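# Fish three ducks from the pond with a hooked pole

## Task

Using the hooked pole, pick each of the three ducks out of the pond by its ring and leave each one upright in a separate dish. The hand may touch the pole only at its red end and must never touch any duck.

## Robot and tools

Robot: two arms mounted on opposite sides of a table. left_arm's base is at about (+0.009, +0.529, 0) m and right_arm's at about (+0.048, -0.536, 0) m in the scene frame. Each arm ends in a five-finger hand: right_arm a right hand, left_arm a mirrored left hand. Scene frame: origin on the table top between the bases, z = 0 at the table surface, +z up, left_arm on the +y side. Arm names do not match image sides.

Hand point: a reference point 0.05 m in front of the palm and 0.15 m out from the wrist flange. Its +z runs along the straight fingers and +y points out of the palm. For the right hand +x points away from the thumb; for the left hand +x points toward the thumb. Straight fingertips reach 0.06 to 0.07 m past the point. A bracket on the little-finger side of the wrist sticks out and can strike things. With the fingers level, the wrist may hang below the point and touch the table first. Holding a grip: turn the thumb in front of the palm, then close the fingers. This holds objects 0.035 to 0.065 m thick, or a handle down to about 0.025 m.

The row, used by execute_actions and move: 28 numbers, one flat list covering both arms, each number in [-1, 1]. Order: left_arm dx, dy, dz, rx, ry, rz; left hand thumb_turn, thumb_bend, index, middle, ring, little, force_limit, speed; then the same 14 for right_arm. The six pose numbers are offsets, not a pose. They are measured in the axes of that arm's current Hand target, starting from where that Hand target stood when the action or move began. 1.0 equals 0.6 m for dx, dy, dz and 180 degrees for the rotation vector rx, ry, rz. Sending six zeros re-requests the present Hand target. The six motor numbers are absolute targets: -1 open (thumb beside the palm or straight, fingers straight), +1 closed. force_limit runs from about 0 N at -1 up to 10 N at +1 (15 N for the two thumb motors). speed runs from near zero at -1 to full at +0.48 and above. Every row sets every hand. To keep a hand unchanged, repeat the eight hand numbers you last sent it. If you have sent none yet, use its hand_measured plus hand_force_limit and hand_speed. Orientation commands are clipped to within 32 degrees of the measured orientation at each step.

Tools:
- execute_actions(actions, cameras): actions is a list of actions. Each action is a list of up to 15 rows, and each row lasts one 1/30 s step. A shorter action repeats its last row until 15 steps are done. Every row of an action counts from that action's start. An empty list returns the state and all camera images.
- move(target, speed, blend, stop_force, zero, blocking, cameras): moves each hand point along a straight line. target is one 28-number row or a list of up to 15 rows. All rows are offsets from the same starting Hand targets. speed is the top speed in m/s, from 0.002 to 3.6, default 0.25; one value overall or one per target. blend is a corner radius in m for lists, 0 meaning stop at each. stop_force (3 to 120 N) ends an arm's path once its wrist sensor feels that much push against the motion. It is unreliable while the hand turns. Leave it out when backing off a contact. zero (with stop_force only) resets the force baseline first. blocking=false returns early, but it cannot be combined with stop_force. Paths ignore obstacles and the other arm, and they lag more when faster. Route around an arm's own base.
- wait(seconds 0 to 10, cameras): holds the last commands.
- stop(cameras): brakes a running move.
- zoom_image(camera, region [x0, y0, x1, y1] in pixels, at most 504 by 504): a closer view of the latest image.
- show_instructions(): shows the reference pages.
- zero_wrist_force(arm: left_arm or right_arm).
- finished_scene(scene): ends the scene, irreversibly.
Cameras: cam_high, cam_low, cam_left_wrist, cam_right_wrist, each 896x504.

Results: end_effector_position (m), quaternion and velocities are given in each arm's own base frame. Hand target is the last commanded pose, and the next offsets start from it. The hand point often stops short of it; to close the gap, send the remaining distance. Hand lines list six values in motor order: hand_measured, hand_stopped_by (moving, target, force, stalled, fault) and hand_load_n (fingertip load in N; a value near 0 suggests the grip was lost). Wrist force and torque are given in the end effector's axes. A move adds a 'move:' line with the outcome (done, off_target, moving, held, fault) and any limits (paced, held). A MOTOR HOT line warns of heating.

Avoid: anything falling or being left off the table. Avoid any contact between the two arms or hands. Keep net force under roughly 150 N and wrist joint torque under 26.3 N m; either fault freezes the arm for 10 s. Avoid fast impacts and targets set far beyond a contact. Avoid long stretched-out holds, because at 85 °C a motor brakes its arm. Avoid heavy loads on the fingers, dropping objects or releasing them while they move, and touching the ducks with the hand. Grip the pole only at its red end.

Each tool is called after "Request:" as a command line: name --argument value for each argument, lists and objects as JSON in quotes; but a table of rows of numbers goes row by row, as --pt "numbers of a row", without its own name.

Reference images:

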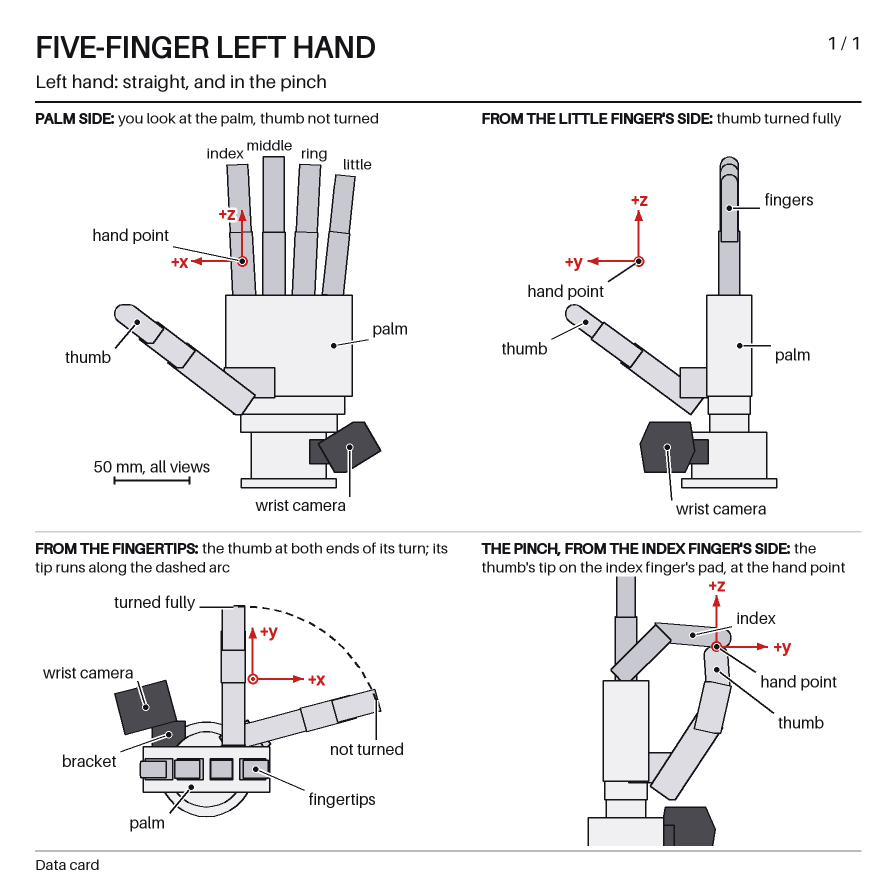

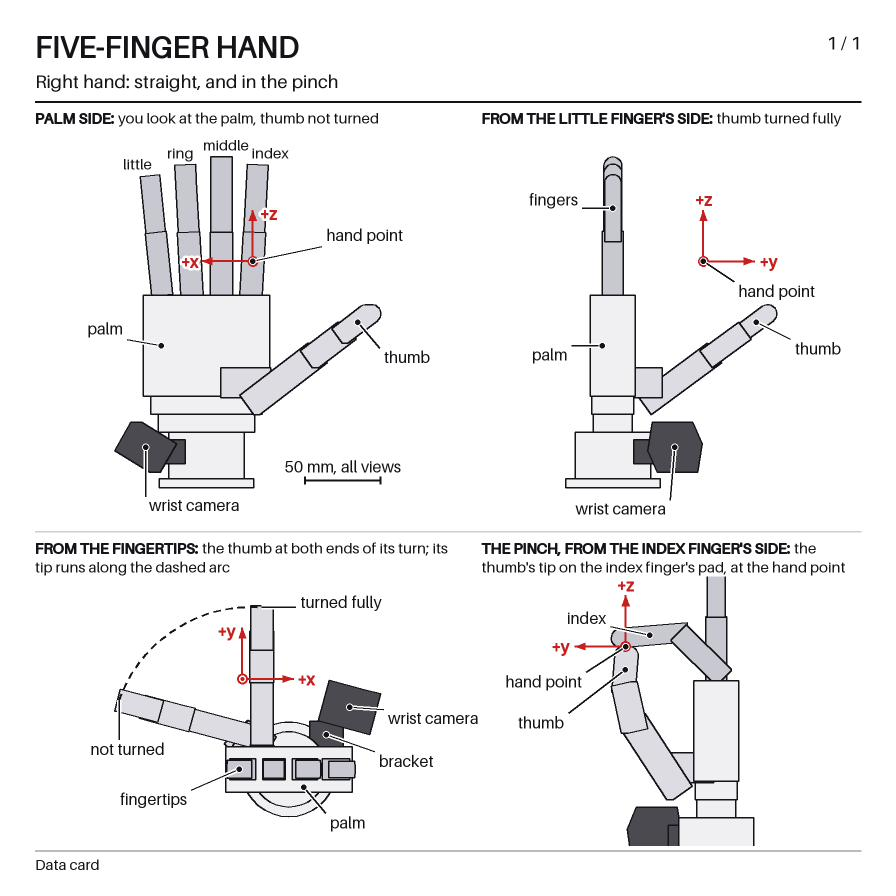

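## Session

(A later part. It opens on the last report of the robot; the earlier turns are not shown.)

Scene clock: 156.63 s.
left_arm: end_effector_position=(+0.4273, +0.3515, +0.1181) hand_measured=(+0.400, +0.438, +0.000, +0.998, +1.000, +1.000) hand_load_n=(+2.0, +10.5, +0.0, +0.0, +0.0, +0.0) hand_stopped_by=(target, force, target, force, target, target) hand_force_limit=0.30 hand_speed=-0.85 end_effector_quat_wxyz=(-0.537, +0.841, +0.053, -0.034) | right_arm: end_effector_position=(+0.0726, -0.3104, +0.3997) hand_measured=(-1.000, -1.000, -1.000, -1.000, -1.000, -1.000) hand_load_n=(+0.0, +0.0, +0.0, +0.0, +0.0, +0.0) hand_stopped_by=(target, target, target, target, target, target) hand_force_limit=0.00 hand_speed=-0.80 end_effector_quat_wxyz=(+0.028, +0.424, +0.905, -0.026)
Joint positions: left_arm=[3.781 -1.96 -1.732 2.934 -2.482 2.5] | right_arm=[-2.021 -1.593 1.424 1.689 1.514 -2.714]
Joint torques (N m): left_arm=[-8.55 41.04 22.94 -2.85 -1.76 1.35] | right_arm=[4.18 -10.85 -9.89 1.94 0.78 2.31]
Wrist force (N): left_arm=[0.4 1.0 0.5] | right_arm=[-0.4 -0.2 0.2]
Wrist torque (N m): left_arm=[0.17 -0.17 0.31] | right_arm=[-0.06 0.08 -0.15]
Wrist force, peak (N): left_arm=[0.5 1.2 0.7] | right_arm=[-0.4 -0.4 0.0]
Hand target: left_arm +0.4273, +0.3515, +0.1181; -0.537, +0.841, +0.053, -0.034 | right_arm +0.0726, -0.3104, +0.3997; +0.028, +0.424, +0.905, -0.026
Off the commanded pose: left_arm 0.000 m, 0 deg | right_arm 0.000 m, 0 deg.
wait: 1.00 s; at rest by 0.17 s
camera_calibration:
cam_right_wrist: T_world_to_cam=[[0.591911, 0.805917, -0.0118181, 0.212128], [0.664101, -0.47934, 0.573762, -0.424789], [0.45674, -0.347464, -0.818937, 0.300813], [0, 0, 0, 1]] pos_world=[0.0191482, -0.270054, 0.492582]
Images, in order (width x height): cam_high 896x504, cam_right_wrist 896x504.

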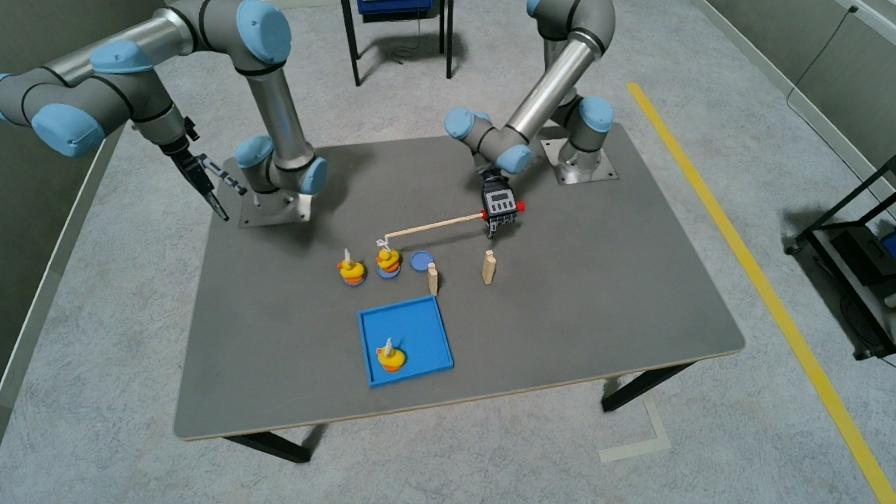

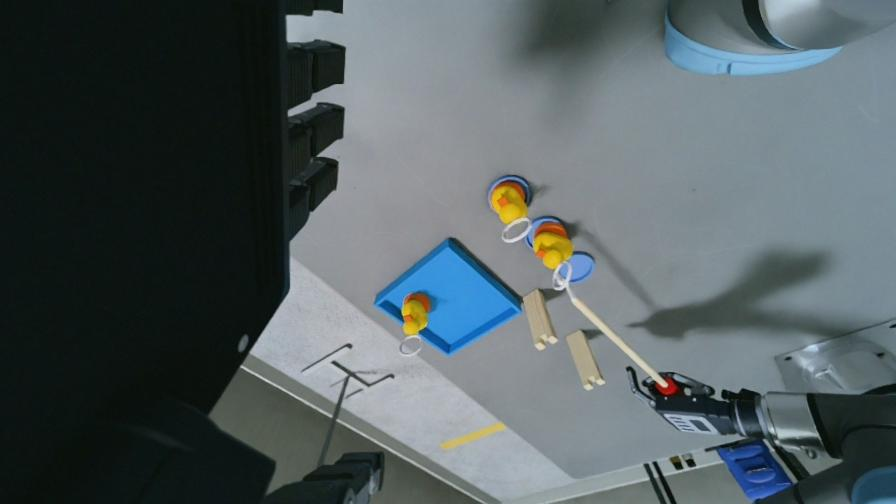

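Request:
wait --seconds 3 --cameras '["cam_high", "cam_right_wrist"]'

Request:
zoom_image --camera "cam_right_wrist" --region '[470, 160, 630, 320]'

Request:
zoom_image --camera "cam_high" --region '[320, 220, 460, 300]'

Request:
wait --seconds 0.3 --cameras '["cam_high", "cam_right_wrist"]'

Request:
zoom_image --camera "cam_right_wrist" --region '[470, 160, 630, 320]'

Request:
zoom_image --camera "cam_high" --region '[320, 220, 460, 300]'

Scene clock: 160.37 s.
left_arm: end_effector_position=(+0.4273, +0.3515, +0.1181) hand_measured=(+0.400, +0.438, +0.000, +0.998, +1.000, +1.000) hand_load_n=(+1.5, +10.0, +0.0, +0.0, +0.0, +0.0) hand_stopped_by=(target, force, target, force, target, target) hand_force_limit=0.30 hand_speed=-0.85 end_effector_quat_wxyz=(-0.537, +0.841, +0.053, -0.034) | right_arm: end_effector_position=(+0.0726, -0.3104, +0.3997) hand_measured=(-1.000, -1.000, -1.000, -1.000, -1.000, -1.000) hand_load_n=(+0.0, +0.0, +0.0, +0.0, +0.0, +0.0) hand_stopped_by=(target, target, target, target, target, target) hand_force_limit=0.00 hand_speed=-0.80 end_effector_quat_wxyz=(+0.028, +0.424, +0.905, -0.026)
Joint positions: left_arm=[3.781 -1.96 -1.732 2.934 -2.482 2.5] | right_arm=[-2.021 -1.593 1.424 1.689 1.514 -2.714]
Joint torques (N m): left_arm=[-6.29 40.31 22.63 -2.73 -0.32 2.62] | right_arm=[3.94 -11.01 -9.48 1.86 0.75 2.29]
Wrist force (N): left_arm=[0.4 1.0 0.4] | right_arm=[-0.2 -0.4 -0.1]
Wrist torque (N m): left_arm=[0.18 -0.18 0.30] | right_arm=[-0.08 0.07 -0.14]
Wrist force, peak (N): left_arm=[0.7 1.0 0.7] | right_arm=[-0.5 -0.3 -0.1]
Hand target: left_arm +0.4273, +0.3515, +0.1181; -0.537, +0.841, +0.053, -0.034 | right_arm +0.0726, -0.3104, +0.3997; +0.028, +0.424, +0.905, -0.026
Off the commanded pose: left_arm 0.000 m, 0 deg | right_arm 0.000 m, 0 deg.
wait: 3.00 s; at rest from the start
camera_calibration:
cam_right_wrist: T_world_to_cam=[[0.591911, 0.805917, -0.0118181, 0.212128], [0.664101, -0.47934, 0.573762, -0.424789], [0.45674, -0.347464, -0.818937, 0.300813], [0, 0, 0, 1]] pos_world=[0.0191482, -0.270054, 0.492582]
Images, in order (width x height): cam_high 896x504, cam_right_wrist 896x504.

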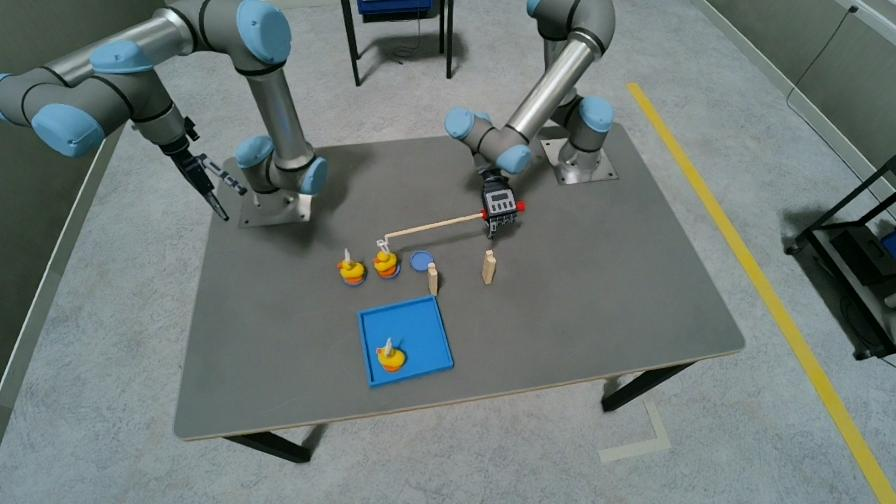

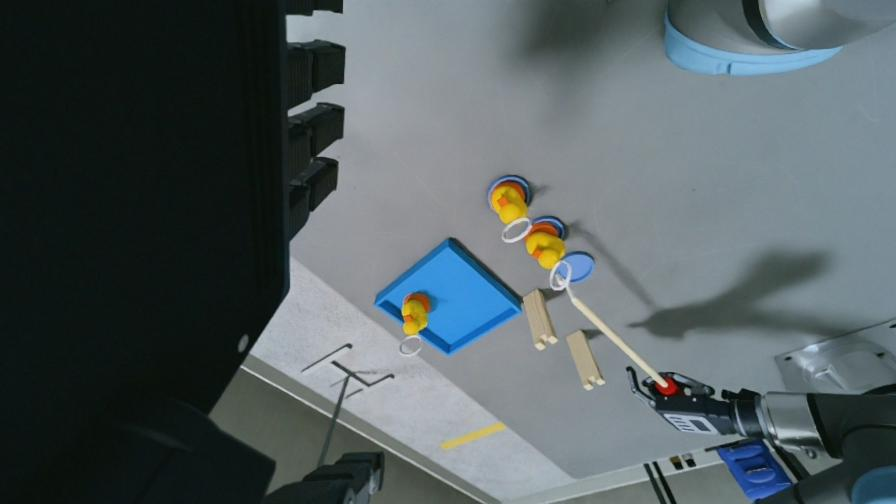

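Scaled by 3.150.

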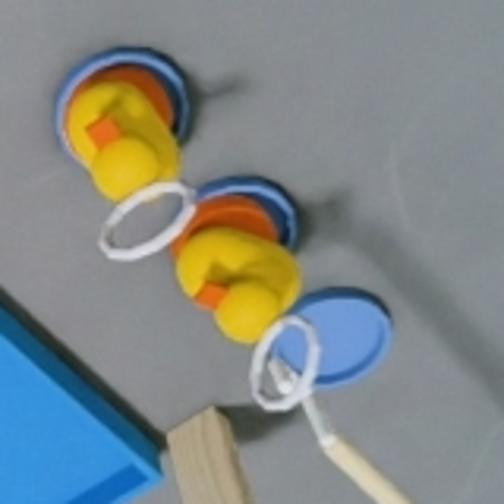

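Scaled by 3.600.

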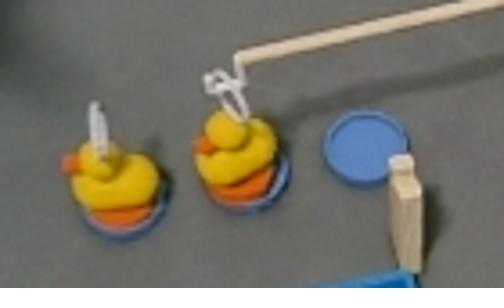

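Scene clock: 160.67 s.
left_arm: end_effector_position=(+0.4273, +0.3515, +0.1181) hand_measured=(+0.400, +0.438, +0.000, +0.998, +1.000, +1.000) hand_load_n=(+2.0, +10.5, +0.0, +0.0, +0.0, +0.0) hand_stopped_by=(target, force, target, force, target, target) hand_force_limit=0.30 hand_speed=-0.85 end_effector_quat_wxyz=(-0.537, +0.841, +0.053, -0.034) | right_arm: end_effector_position=(+0.0726, -0.3104, +0.3997) hand_measured=(-1.000, -1.000, -1.000, -1.000, -1.000, -1.000) hand_load_n=(+0.0, +0.0, +0.0, +0.0, +0.0, +0.0) hand_stopped_by=(target, target, target, target, target, target) hand_force_limit=0.00 hand_speed=-0.80 end_effector_quat_wxyz=(+0.028, +0.424, +0.905, -0.026)
Joint positions: left_arm=[3.781 -1.96 -1.732 2.934 -2.482 2.5] | right_arm=[-2.021 -1.593 1.424 1.689 1.514 -2.714]
Joint torques (N m): left_arm=[-5.85 41.25 22.62 -2.7 -0.28 2.64] | right_arm=[4.29 -11.13 -9.86 1.89 0.71 2.42]
Wrist force (N): left_arm=[0.3 1.1 0.5] | right_arm=[-0.3 -0.3 0.0]
Wrist torque (N m): left_arm=[0.20 -0.16 0.29] | right_arm=[-0.07 0.07 -0.14]
Wrist force, peak (N): left_arm=[0.3 1.1 0.6] | right_arm=[-0.4 -0.3 0.1]
Hand target: left_arm +0.4273, +0.3515, +0.1181; -0.537, +0.841, +0.053, -0.034 | right_arm +0.0726, -0.3104, +0.3997; +0.028, +0.424, +0.905, -0.026
Off the commanded pose: left_arm 0.000 m, 0 deg | right_arm 0.000 m, 0 deg.
wait: 0.30 s; at rest by 0.17 s
camera_calibration:
cam_right_wrist: T_world_to_cam=[[0.591911, 0.805917, -0.0118181, 0.212128], [0.664101, -0.47934, 0.573762, -0.424789], [0.45674, -0.347464, -0.818937, 0.300813], [0, 0, 0, 1]] pos_world=[0.0191482, -0.270054, 0.492582]
Images, in order (width x height): cam_high 896x504, cam_right_wrist 896x504.

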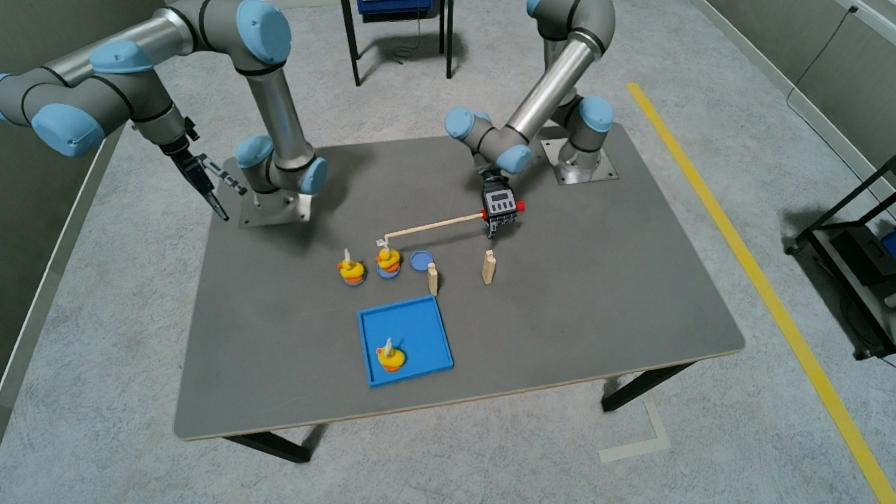

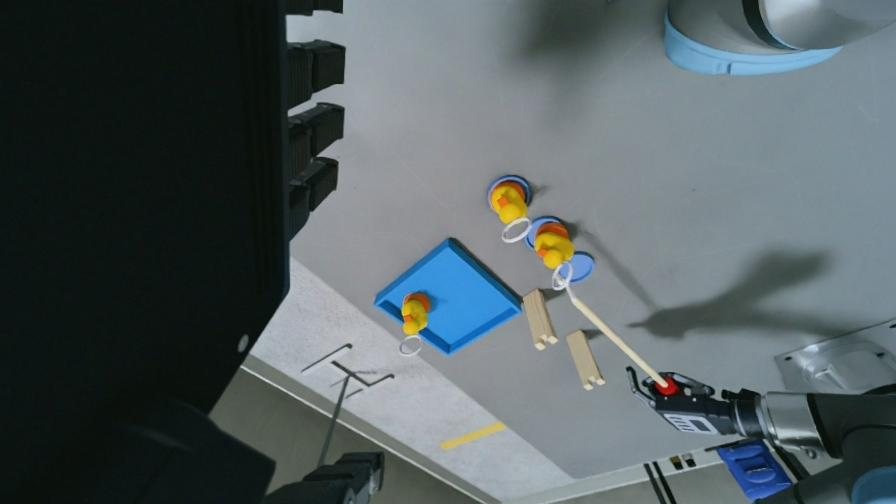

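Scaled by 3.150.

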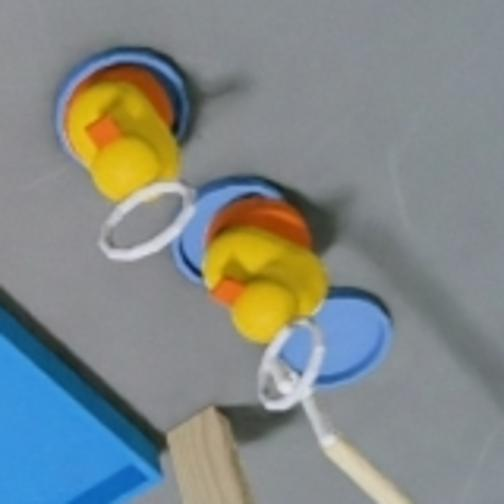

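Scaled by 3.600.

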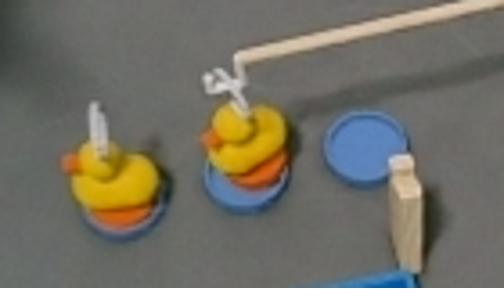

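Request:
wait --seconds 5 --cameras '["cam_high", "cam_right_wrist"]'

Request:
zoom_image --camera "cam_right_wrist" --region '[470, 160, 630, 320]'

Request:
wait --seconds 0.3 --cameras '["cam_high", "cam_right_wrist"]'

Request:
zoom_image --camera "cam_right_wrist" --region '[470, 160, 630, 320]'

Request:
zoom_image --camera "cam_high" --region '[320, 220, 460, 300]'

Scene clock: 166.67 s.
left_arm: end_effector_position=(+0.4273, +0.3515, +0.1181) hand_measured=(+0.400, +0.438, +0.000, +0.998, +1.000, +1.000) hand_load_n=(+2.0, +10.5, +0.0, +0.0, +0.0, +0.0) hand_stopped_by=(target, force, target, force, target, target) hand_force_limit=0.30 hand_speed=-0.85 end_effector_quat_wxyz=(-0.537, +0.841, +0.053, -0.034) | right_arm: end_effector_position=(+0.0726, -0.3104, +0.3997) hand_measured=(-1.000, -1.000, -1.000, -1.000, -1.000, -1.000) hand_load_n=(+0.0, +0.0, +0.0, +0.0, +0.0, +0.0) hand_stopped_by=(target, target, target, target, target, target) hand_force_limit=0.00 hand_speed=-0.80 end_effector_quat_wxyz=(+0.028, +0.424, +0.905, -0.026)
Joint positions: left_arm=[3.781 -1.96 -1.732 2.934 -2.482 2.5] | right_arm=[-2.021 -1.593 1.424 1.689 1.514 -2.714]
Joint torques (N m): left_arm=[-1 40.43 22.19 -2.45 0.24 2.53] | right_arm=[4.23 -10.92 -9.76 1.75 0.71 2.38]
Wrist force (N): left_arm=[0.2 1.1 0.6] | right_arm=[-0.2 -0.3 0.0]
Wrist torque (N m): left_arm=[0.19 -0.15 0.28] | right_arm=[-0.06 0.07 -0.14]
Wrist force, peak (N): left_arm=[0.5 1.4 0.6] | right_arm=[-0.5 -0.4 0.1]
Hand target: left_arm +0.4273, +0.3515, +0.1181; -0.537, +0.841, +0.053, -0.034 | right_arm +0.0726, -0.3104, +0.3997; +0.028, +0.424, +0.905, -0.026
Off the commanded pose: left_arm 0.000 m, 0 deg | right_arm 0.000 m, 0 deg.
wait: 5.00 s; at rest from the start
camera_calibration:
cam_right_wrist: T_world_to_cam=[[0.591911, 0.805917, -0.0118181, 0.212128], [0.664101, -0.47934, 0.573762, -0.424789], [0.45674, -0.347464, -0.818937, 0.300813], [0, 0, 0, 1]] pos_world=[0.0191482, -0.270054, 0.492582]
Images, in order (width x height): cam_high 896x504, cam_right_wrist 896x504.

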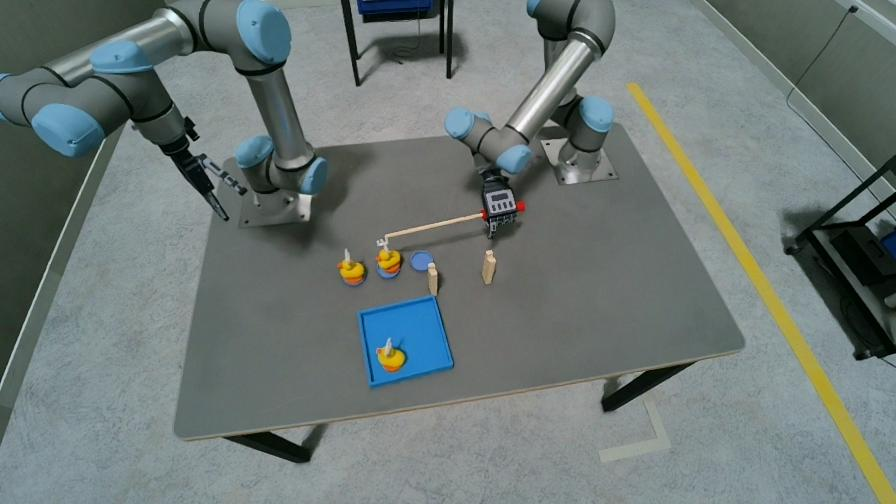

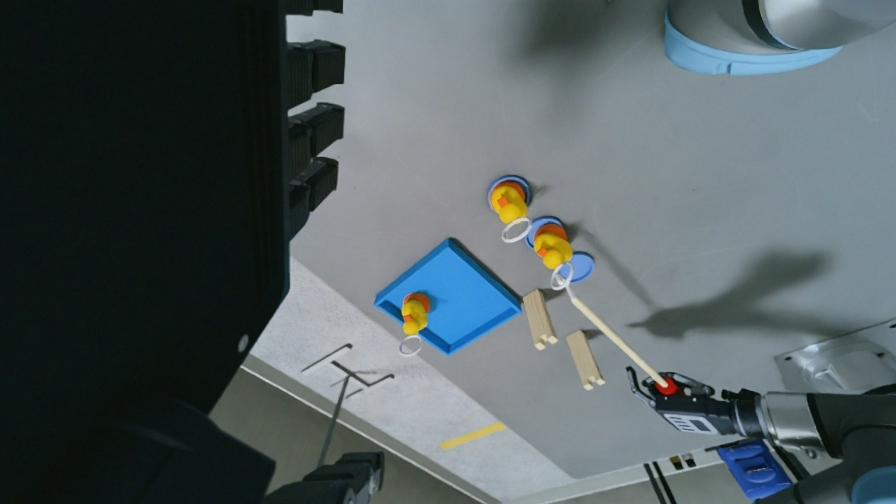

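Scaled by 3.150.

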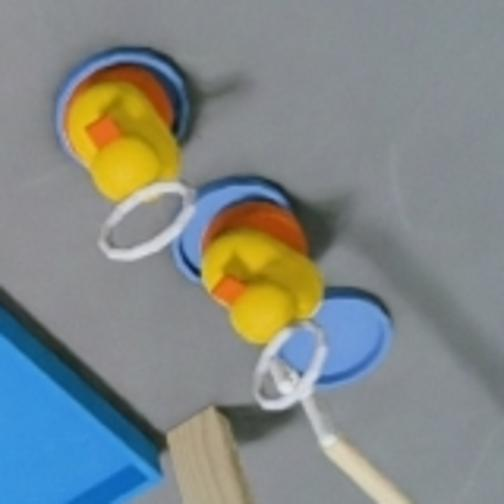

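Scene clock: 166.97 s.
left_arm: end_effector_position=(+0.4273, +0.3515, +0.1181) hand_measured=(+0.400, +0.438, +0.000, +0.998, +1.000, +1.000) hand_load_n=(+2.0, +10.5, +0.0, +0.0, +0.0, +0.0) hand_stopped_by=(target, force, target, force, target, target) hand_force_limit=0.30 hand_speed=-0.85 end_effector_quat_wxyz=(-0.537, +0.841, +0.053, -0.034) | right_arm: end_effector_position=(+0.0726, -0.3104, +0.3997) hand_measured=(-1.000, -1.000, -1.000, -1.000, -1.000, -1.000) hand_load_n=(+0.0, +0.0, +0.0, +0.0, +0.0, +0.0) hand_stopped_by=(target, target, target, target, target, target) hand_force_limit=0.00 hand_speed=-0.80 end_effector_quat_wxyz=(+0.028, +0.424, +0.905, -0.026)
Joint positions: left_arm=[3.781 -1.96 -1.732 2.934 -2.482 2.5] | right_arm=[-2.021 -1.593 1.424 1.689 1.514 -2.714]
Joint torques (N m): left_arm=[-0.48 40.23 22.16 -2.46 0.08 2.66] | right_arm=[3.72 -10.73 -9.87 1.8 0.77 2.33]
Wrist force (N): left_arm=[0.4 0.9 0.5] | right_arm=[-0.3 -0.2 0.0]
Wrist torque (N m): left_arm=[0.17 -0.18 0.30] | right_arm=[-0.06 0.09 -0.15]
Wrist force, peak (N): left_arm=[0.4 1.2 0.6] | right_arm=[-0.4 -0.2 0.0]
Hand target: left_arm +0.4273, +0.3515, +0.1181; -0.537, +0.841, +0.053, -0.034 | right_arm +0.0726, -0.3104, +0.3997; +0.028, +0.424, +0.905, -0.026
Off the commanded pose: left_arm 0.000 m, 0 deg | right_arm 0.000 m, 0 deg.
wait: 0.30 s; at rest by 0.17 s
camera_calibration:
cam_right_wrist: T_world_to_cam=[[0.591911, 0.805917, -0.0118181, 0.212128], [0.664101, -0.47934, 0.573762, -0.424789], [0.45674, -0.347464, -0.818937, 0.300813], [0, 0, 0, 1]] pos_world=[0.0191482, -0.270054, 0.492582]
Images, in order (width x height): cam_high 896x504, cam_right_wrist 896x504.

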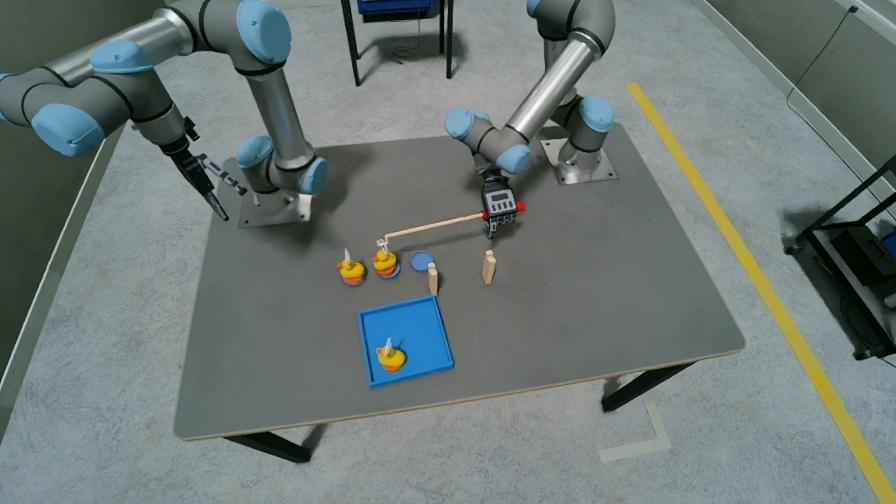

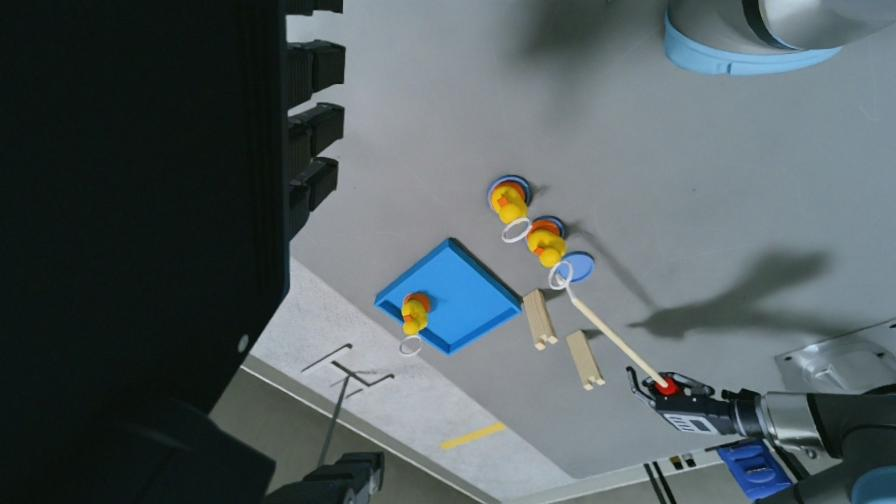

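Scaled by 3.150.

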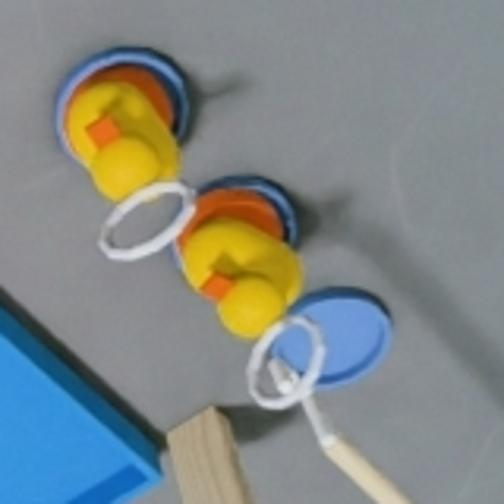

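Scaled by 3.600.

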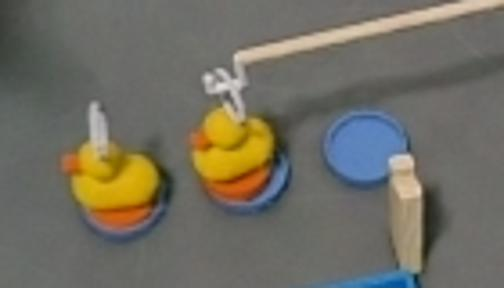

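Request:
move --pt "-0.0002 -0.0021 0.0045 0 0 0 0.4 0.95 0.0 1 1 1 0.3 -0.85 0 0 0 0 0 0 -1 -1 -1 -1 -1 -1 0 -0.8" --pt "-0.0002 0.0122 0.01125 0 0 0 0.4 0.95 0.0 1 1 1 0.3 -0.85 0 0 0 0 0 0 -1 -1 -1 -1 -1 -1 0 -0.8" --speed 0.01 --blend '[0.002, 0]' --cameras '["cam_high", "cam_right_wrist"]'

Request:
zoom_image --camera "cam_right_wrist" --region '[470, 160, 630, 320]'

Request:
zoom_image --camera "cam_high" --region '[320, 220, 460, 300]'

Scene clock: 169.20 s.
left_arm: end_effector_position=(+0.4268, +0.3545, +0.1085) hand_measured=(+0.400, +0.438, +0.000, +0.998, +1.000, +1.000) hand_load_n=(+2.5, +10.0, +0.0, +0.5, +0.0, +0.0) hand_stopped_by=(target, force, target, force, target, target) hand_force_limit=0.30 hand_speed=-0.85 end_effector_quat_wxyz=(-0.537, +0.841, +0.053, -0.034) | right_arm: end_effector_position=(+0.0726, -0.3104, +0.3997) hand_measured=(-1.000, -1.000, -1.000, -1.000, -1.000, -1.000) hand_load_n=(+0.0, +0.0, +0.0, +0.0, +0.0, +0.0) hand_stopped_by=(target, target, target, target, target, target) hand_force_limit=0.00 hand_speed=-0.80 end_effector_quat_wxyz=(+0.028, +0.424, +0.905, -0.026)
Joint positions: left_arm=[3.787 -1.972 -1.742 2.961 -2.477 2.507] | right_arm=[-2.021 -1.593 1.424 1.689 1.514 -2.714]
Joint torques (N m): left_arm=[9.57 32.12 15.65 -0.9 0.88 2.81] | right_arm=[3.93 -11.1 -9.79 1.8 0.69 2.24]
Wrist force (N): left_arm=[0.3 0.2 0.1] | right_arm=[-0.1 -0.3 -0.1]
Wrist torque (N m): left_arm=[0.14 -0.07 0.01] | right_arm=[-0.06 0.05 -0.12]
Wrist force, peak (N): left_arm=[0.3 1.2 0.7] | right_arm=[-0.5 -0.3 -0.3]
Hand target: left_arm +0.4268, +0.3545, +0.1086; -0.537, +0.841, +0.053, -0.034 | right_arm +0.0726, -0.3104, +0.3997; +0.028, +0.424, +0.905, -0.026
Off the commanded pose: left_arm 0.000 m, 0 deg | right_arm 0.000 m, 0 deg.
move: done; blend cut to 0.0015 m at target 1
camera_calibration:
cam_right_wrist: T_world_to_cam=[[0.591911, 0.805917, -0.0118181, 0.212128], [0.664101, -0.47934, 0.573762, -0.424789], [0.45674, -0.347464, -0.818937, 0.300813], [0, 0, 0, 1]] pos_world=[0.0191482, -0.270054, 0.492582]
Images, in order (width x height): cam_high 896x504, cam_right_wrist 896x504.

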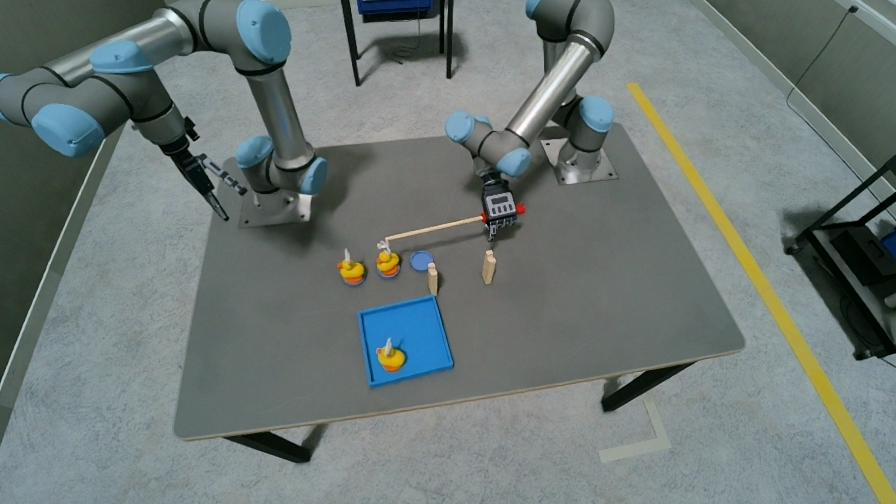

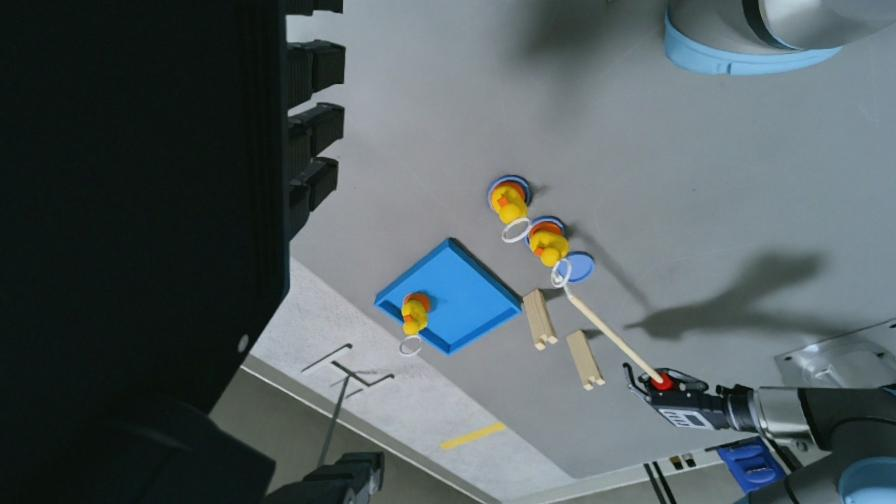

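Scaled by 3.150.

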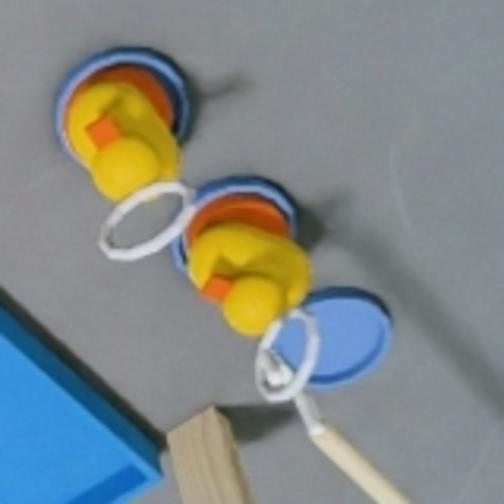

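Scaled by 3.600.

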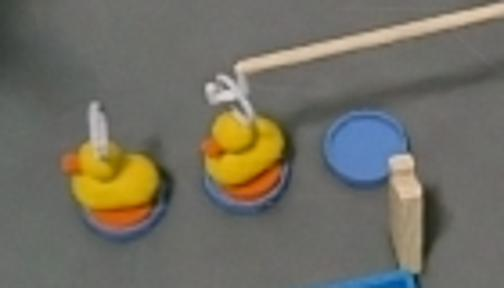

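Request:
move --target '[0, 0.0287, 0.0133, 0, 0, 0, 0.4, 0.95, 0.0, 1, 1, 1, 0.3, -0.85, 0, 0, 0, 0, 0, 0, -1, -1, -1, -1, -1, -1, 0, -0.8]' --speed 0.02 --cameras '["cam_high", "cam_right_wrist"]'

Request:
zoom_image --camera "cam_right_wrist" --region '[490, 180, 620, 310]'

Request:
zoom_image --camera "cam_high" --region '[320, 220, 460, 300]'

Scene clock: 170.73 s.
left_arm: end_effector_position=(+0.4268, +0.3545, +0.0894) hand_measured=(+0.400, +0.438, +0.000, +0.998, +1.000, +1.000) hand_load_n=(+2.0, +10.0, +0.0, +0.0, +0.0, +0.0) hand_stopped_by=(target, force, target, force, target, target) hand_force_limit=0.30 hand_speed=-0.85 end_effector_quat_wxyz=(-0.537, +0.841, +0.053, -0.034) | right_arm: end_effector_position=(+0.0726, -0.3104, +0.3997) hand_measured=(-1.000, -1.000, -1.000, -1.000, -1.000, -1.000) hand_load_n=(+0.0, +0.0, +0.0, +0.0, +0.0, +0.0) hand_stopped_by=(target, target, target, target, target, target) hand_force_limit=0.00 hand_speed=-0.80 end_effector_quat_wxyz=(+0.028, +0.424, +0.905, -0.026)
Joint positions: left_arm=[3.787 -1.998 -1.762 3.007 -2.477 2.507] | right_arm=[-2.021 -1.593 1.424 1.689 1.514 -2.714]
Joint torques (N m): left_arm=[2.74 41.09 18.51 -3.07 -0.66 -1.89] | right_arm=[4.11 -11.1 -10.23 1.75 0.59 2.33]
Wrist force (N): left_arm=[0.5 0.1 0.0] | right_arm=[-0.3 -0.2 -0.1]
Wrist torque (N m): left_arm=[0.13 -0.12 0.03] | right_arm=[-0.06 0.09 -0.14]
Wrist force, peak (N): left_arm=[0.4 0.4 0.2] | right_arm=[-0.4 -0.2 -0.1]
Hand target: left_arm +0.4268, +0.3545, +0.0896; -0.537, +0.841, +0.053, -0.034 | right_arm +0.0726, -0.3104, +0.3997; +0.028, +0.424, +0.905, -0.026
Off the commanded pose: left_arm 0.000 m, 0 deg | right_arm 0.000 m, 0 deg.
move: done
camera_calibration:
cam_right_wrist: T_world_to_cam=[[0.591911, 0.805917, -0.0118181, 0.212128], [0.664101, -0.47934, 0.573762, -0.424789], [0.45674, -0.347464, -0.818937, 0.300813], [0, 0, 0, 1]] pos_world=[0.0191482, -0.270054, 0.492582]
Images, in order (width x height): cam_high 896x504, cam_right_wrist 896x504.

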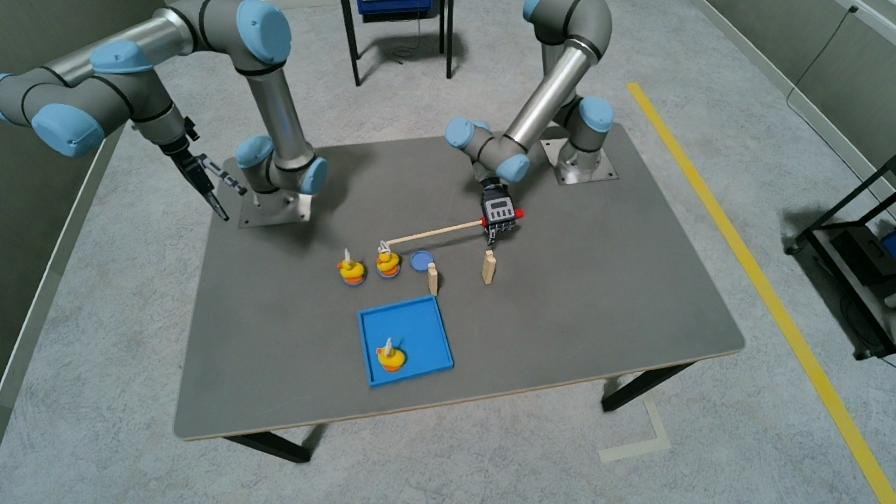

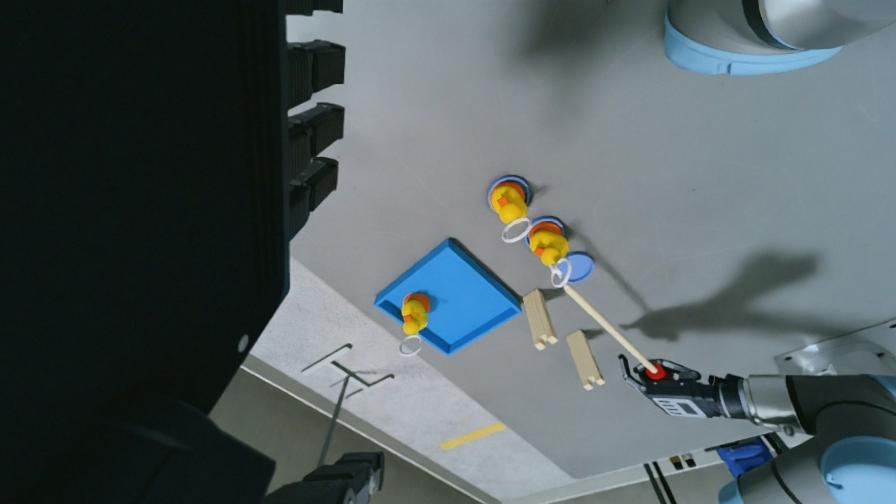

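Scaled by 3.877.

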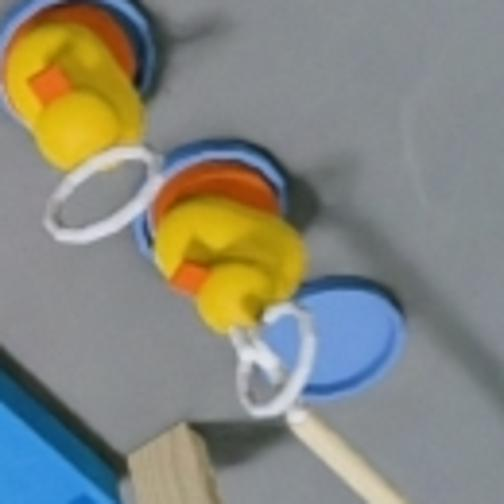

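Scaled by 3.600.

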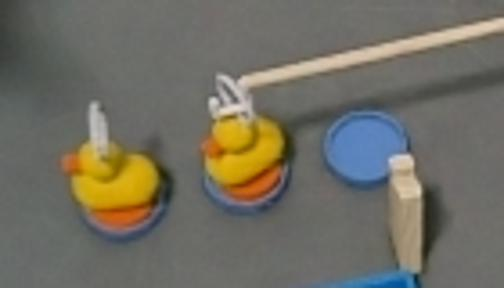

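Request:
move --pt "-0.0076 0.0073 -0.0039 0 0 0 0.4 0.95 0.0 1 1 1 0.3 -0.85 0 0 0 0 0 0 -1 -1 -1 -1 -1 -1 0 -0.8" --pt "-0.0843 0.0076 -0.0045 0 0 0 0.4 0.95 0.0 1 1 1 0.3 -0.85 0 0 0 0 0 0 -1 -1 -1 -1 -1 -1 0 -0.8" --speed 0.03 --blend '[0.002, 0]' --cameras '["cam_high", "cam_right_wrist"]'

Request:
zoom_image --camera "cam_right_wrist" --region '[490, 180, 620, 310]'

Request:
zoom_image --camera "cam_high" --region '[320, 220, 460, 300]'

Scene clock: 173.87 s.
left_arm: end_effector_position=(+0.3771, +0.3439, +0.0867) hand_measured=(+0.400, +0.438, +0.000, +0.998, +1.000, +1.000) hand_load_n=(+2.5, +10.0, +0.0, +0.0, +0.0, +0.0) hand_stopped_by=(target, force, target, force, target, target) hand_force_limit=0.30 hand_speed=-0.85 end_effector_quat_wxyz=(-0.537, +0.841, +0.053, -0.034) | right_arm: end_effector_position=(+0.0726, -0.3104, +0.3997) hand_measured=(-1.000, -1.000, -1.000, -1.000, -1.000, -1.000) hand_load_n=(+0.0, +0.0, +0.0, +0.0, +0.0, +0.0) hand_stopped_by=(target, target, target, target, target, target) hand_force_limit=0.00 hand_speed=-0.80 end_effector_quat_wxyz=(+0.028, +0.424, +0.905, -0.026)
Joint positions: left_arm=[3.844 -1.887 -1.926 3.106 -2.435 2.567] | right_arm=[-2.021 -1.593 1.424 1.689 1.514 -2.714]
Joint torques (N m): left_arm=[-9.48 18.72 21.44 -2.98 -2.08 -2.54] | right_arm=[3.69 -11.11 -9.58 1.62 0.66 2.34]
Wrist force (N): left_arm=[0.5 0.3 0.1] | right_arm=[-0.4 0.0 -0.1]
Wrist torque (N m): left_arm=[0.17 -0.14 0.03] | right_arm=[-0.01 0.10 -0.14]
Wrist force, peak (N): left_arm=[0.5 0.3 0.4] | right_arm=[-0.3 -0.4 -0.3]
Hand target: left_arm +0.3771, +0.3438, +0.0866; -0.537, +0.841, +0.053, -0.034 | right_arm +0.0726, -0.3104, +0.3997; +0.028, +0.424, +0.905, -0.026
Off the commanded pose: left_arm 0.000 m, 0 deg | right_arm 0.000 m, 0 deg.
move: done
camera_calibration:
cam_right_wrist: T_world_to_cam=[[0.591911, 0.805917, -0.0118181, 0.212128], [0.664101, -0.47934, 0.573762, -0.424789], [0.45674, -0.347464, -0.818937, 0.300813], [0, 0, 0, 1]] pos_world=[0.0191482, -0.270054, 0.492582]
Images, in order (width x height): cam_high 896x504, cam_right_wrist 896x504.

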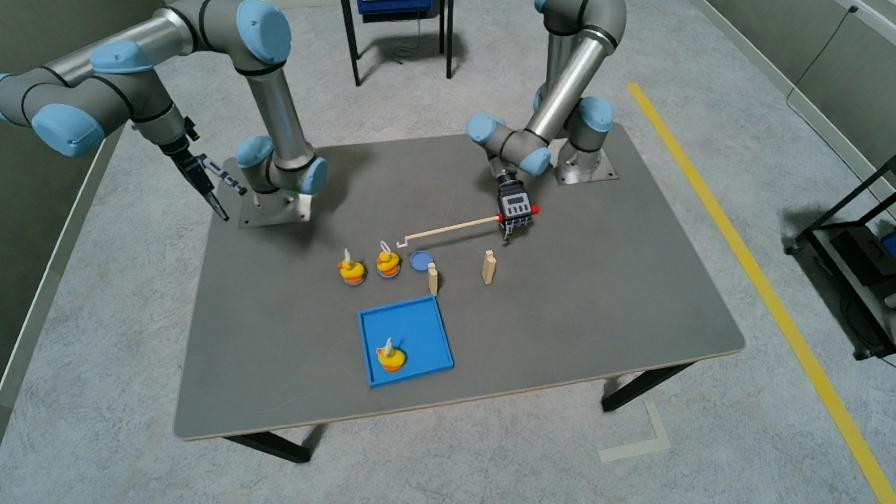

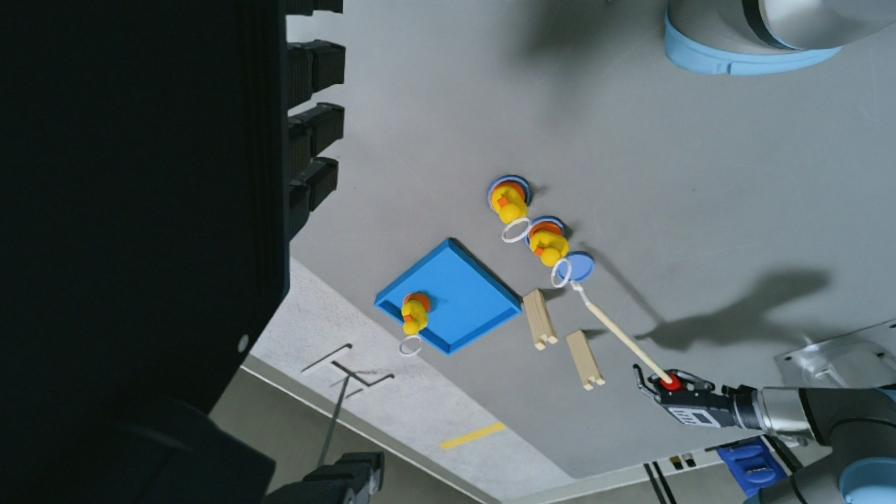

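Scaled by 3.877.

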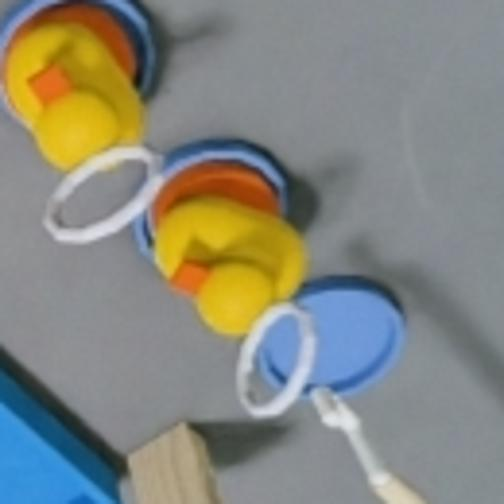

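Scaled by 3.600.

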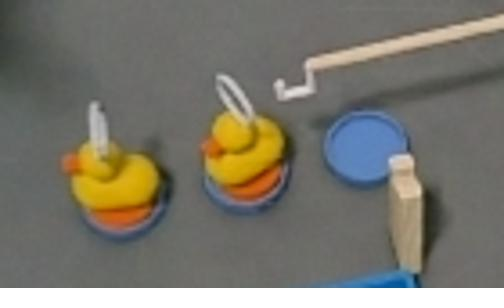

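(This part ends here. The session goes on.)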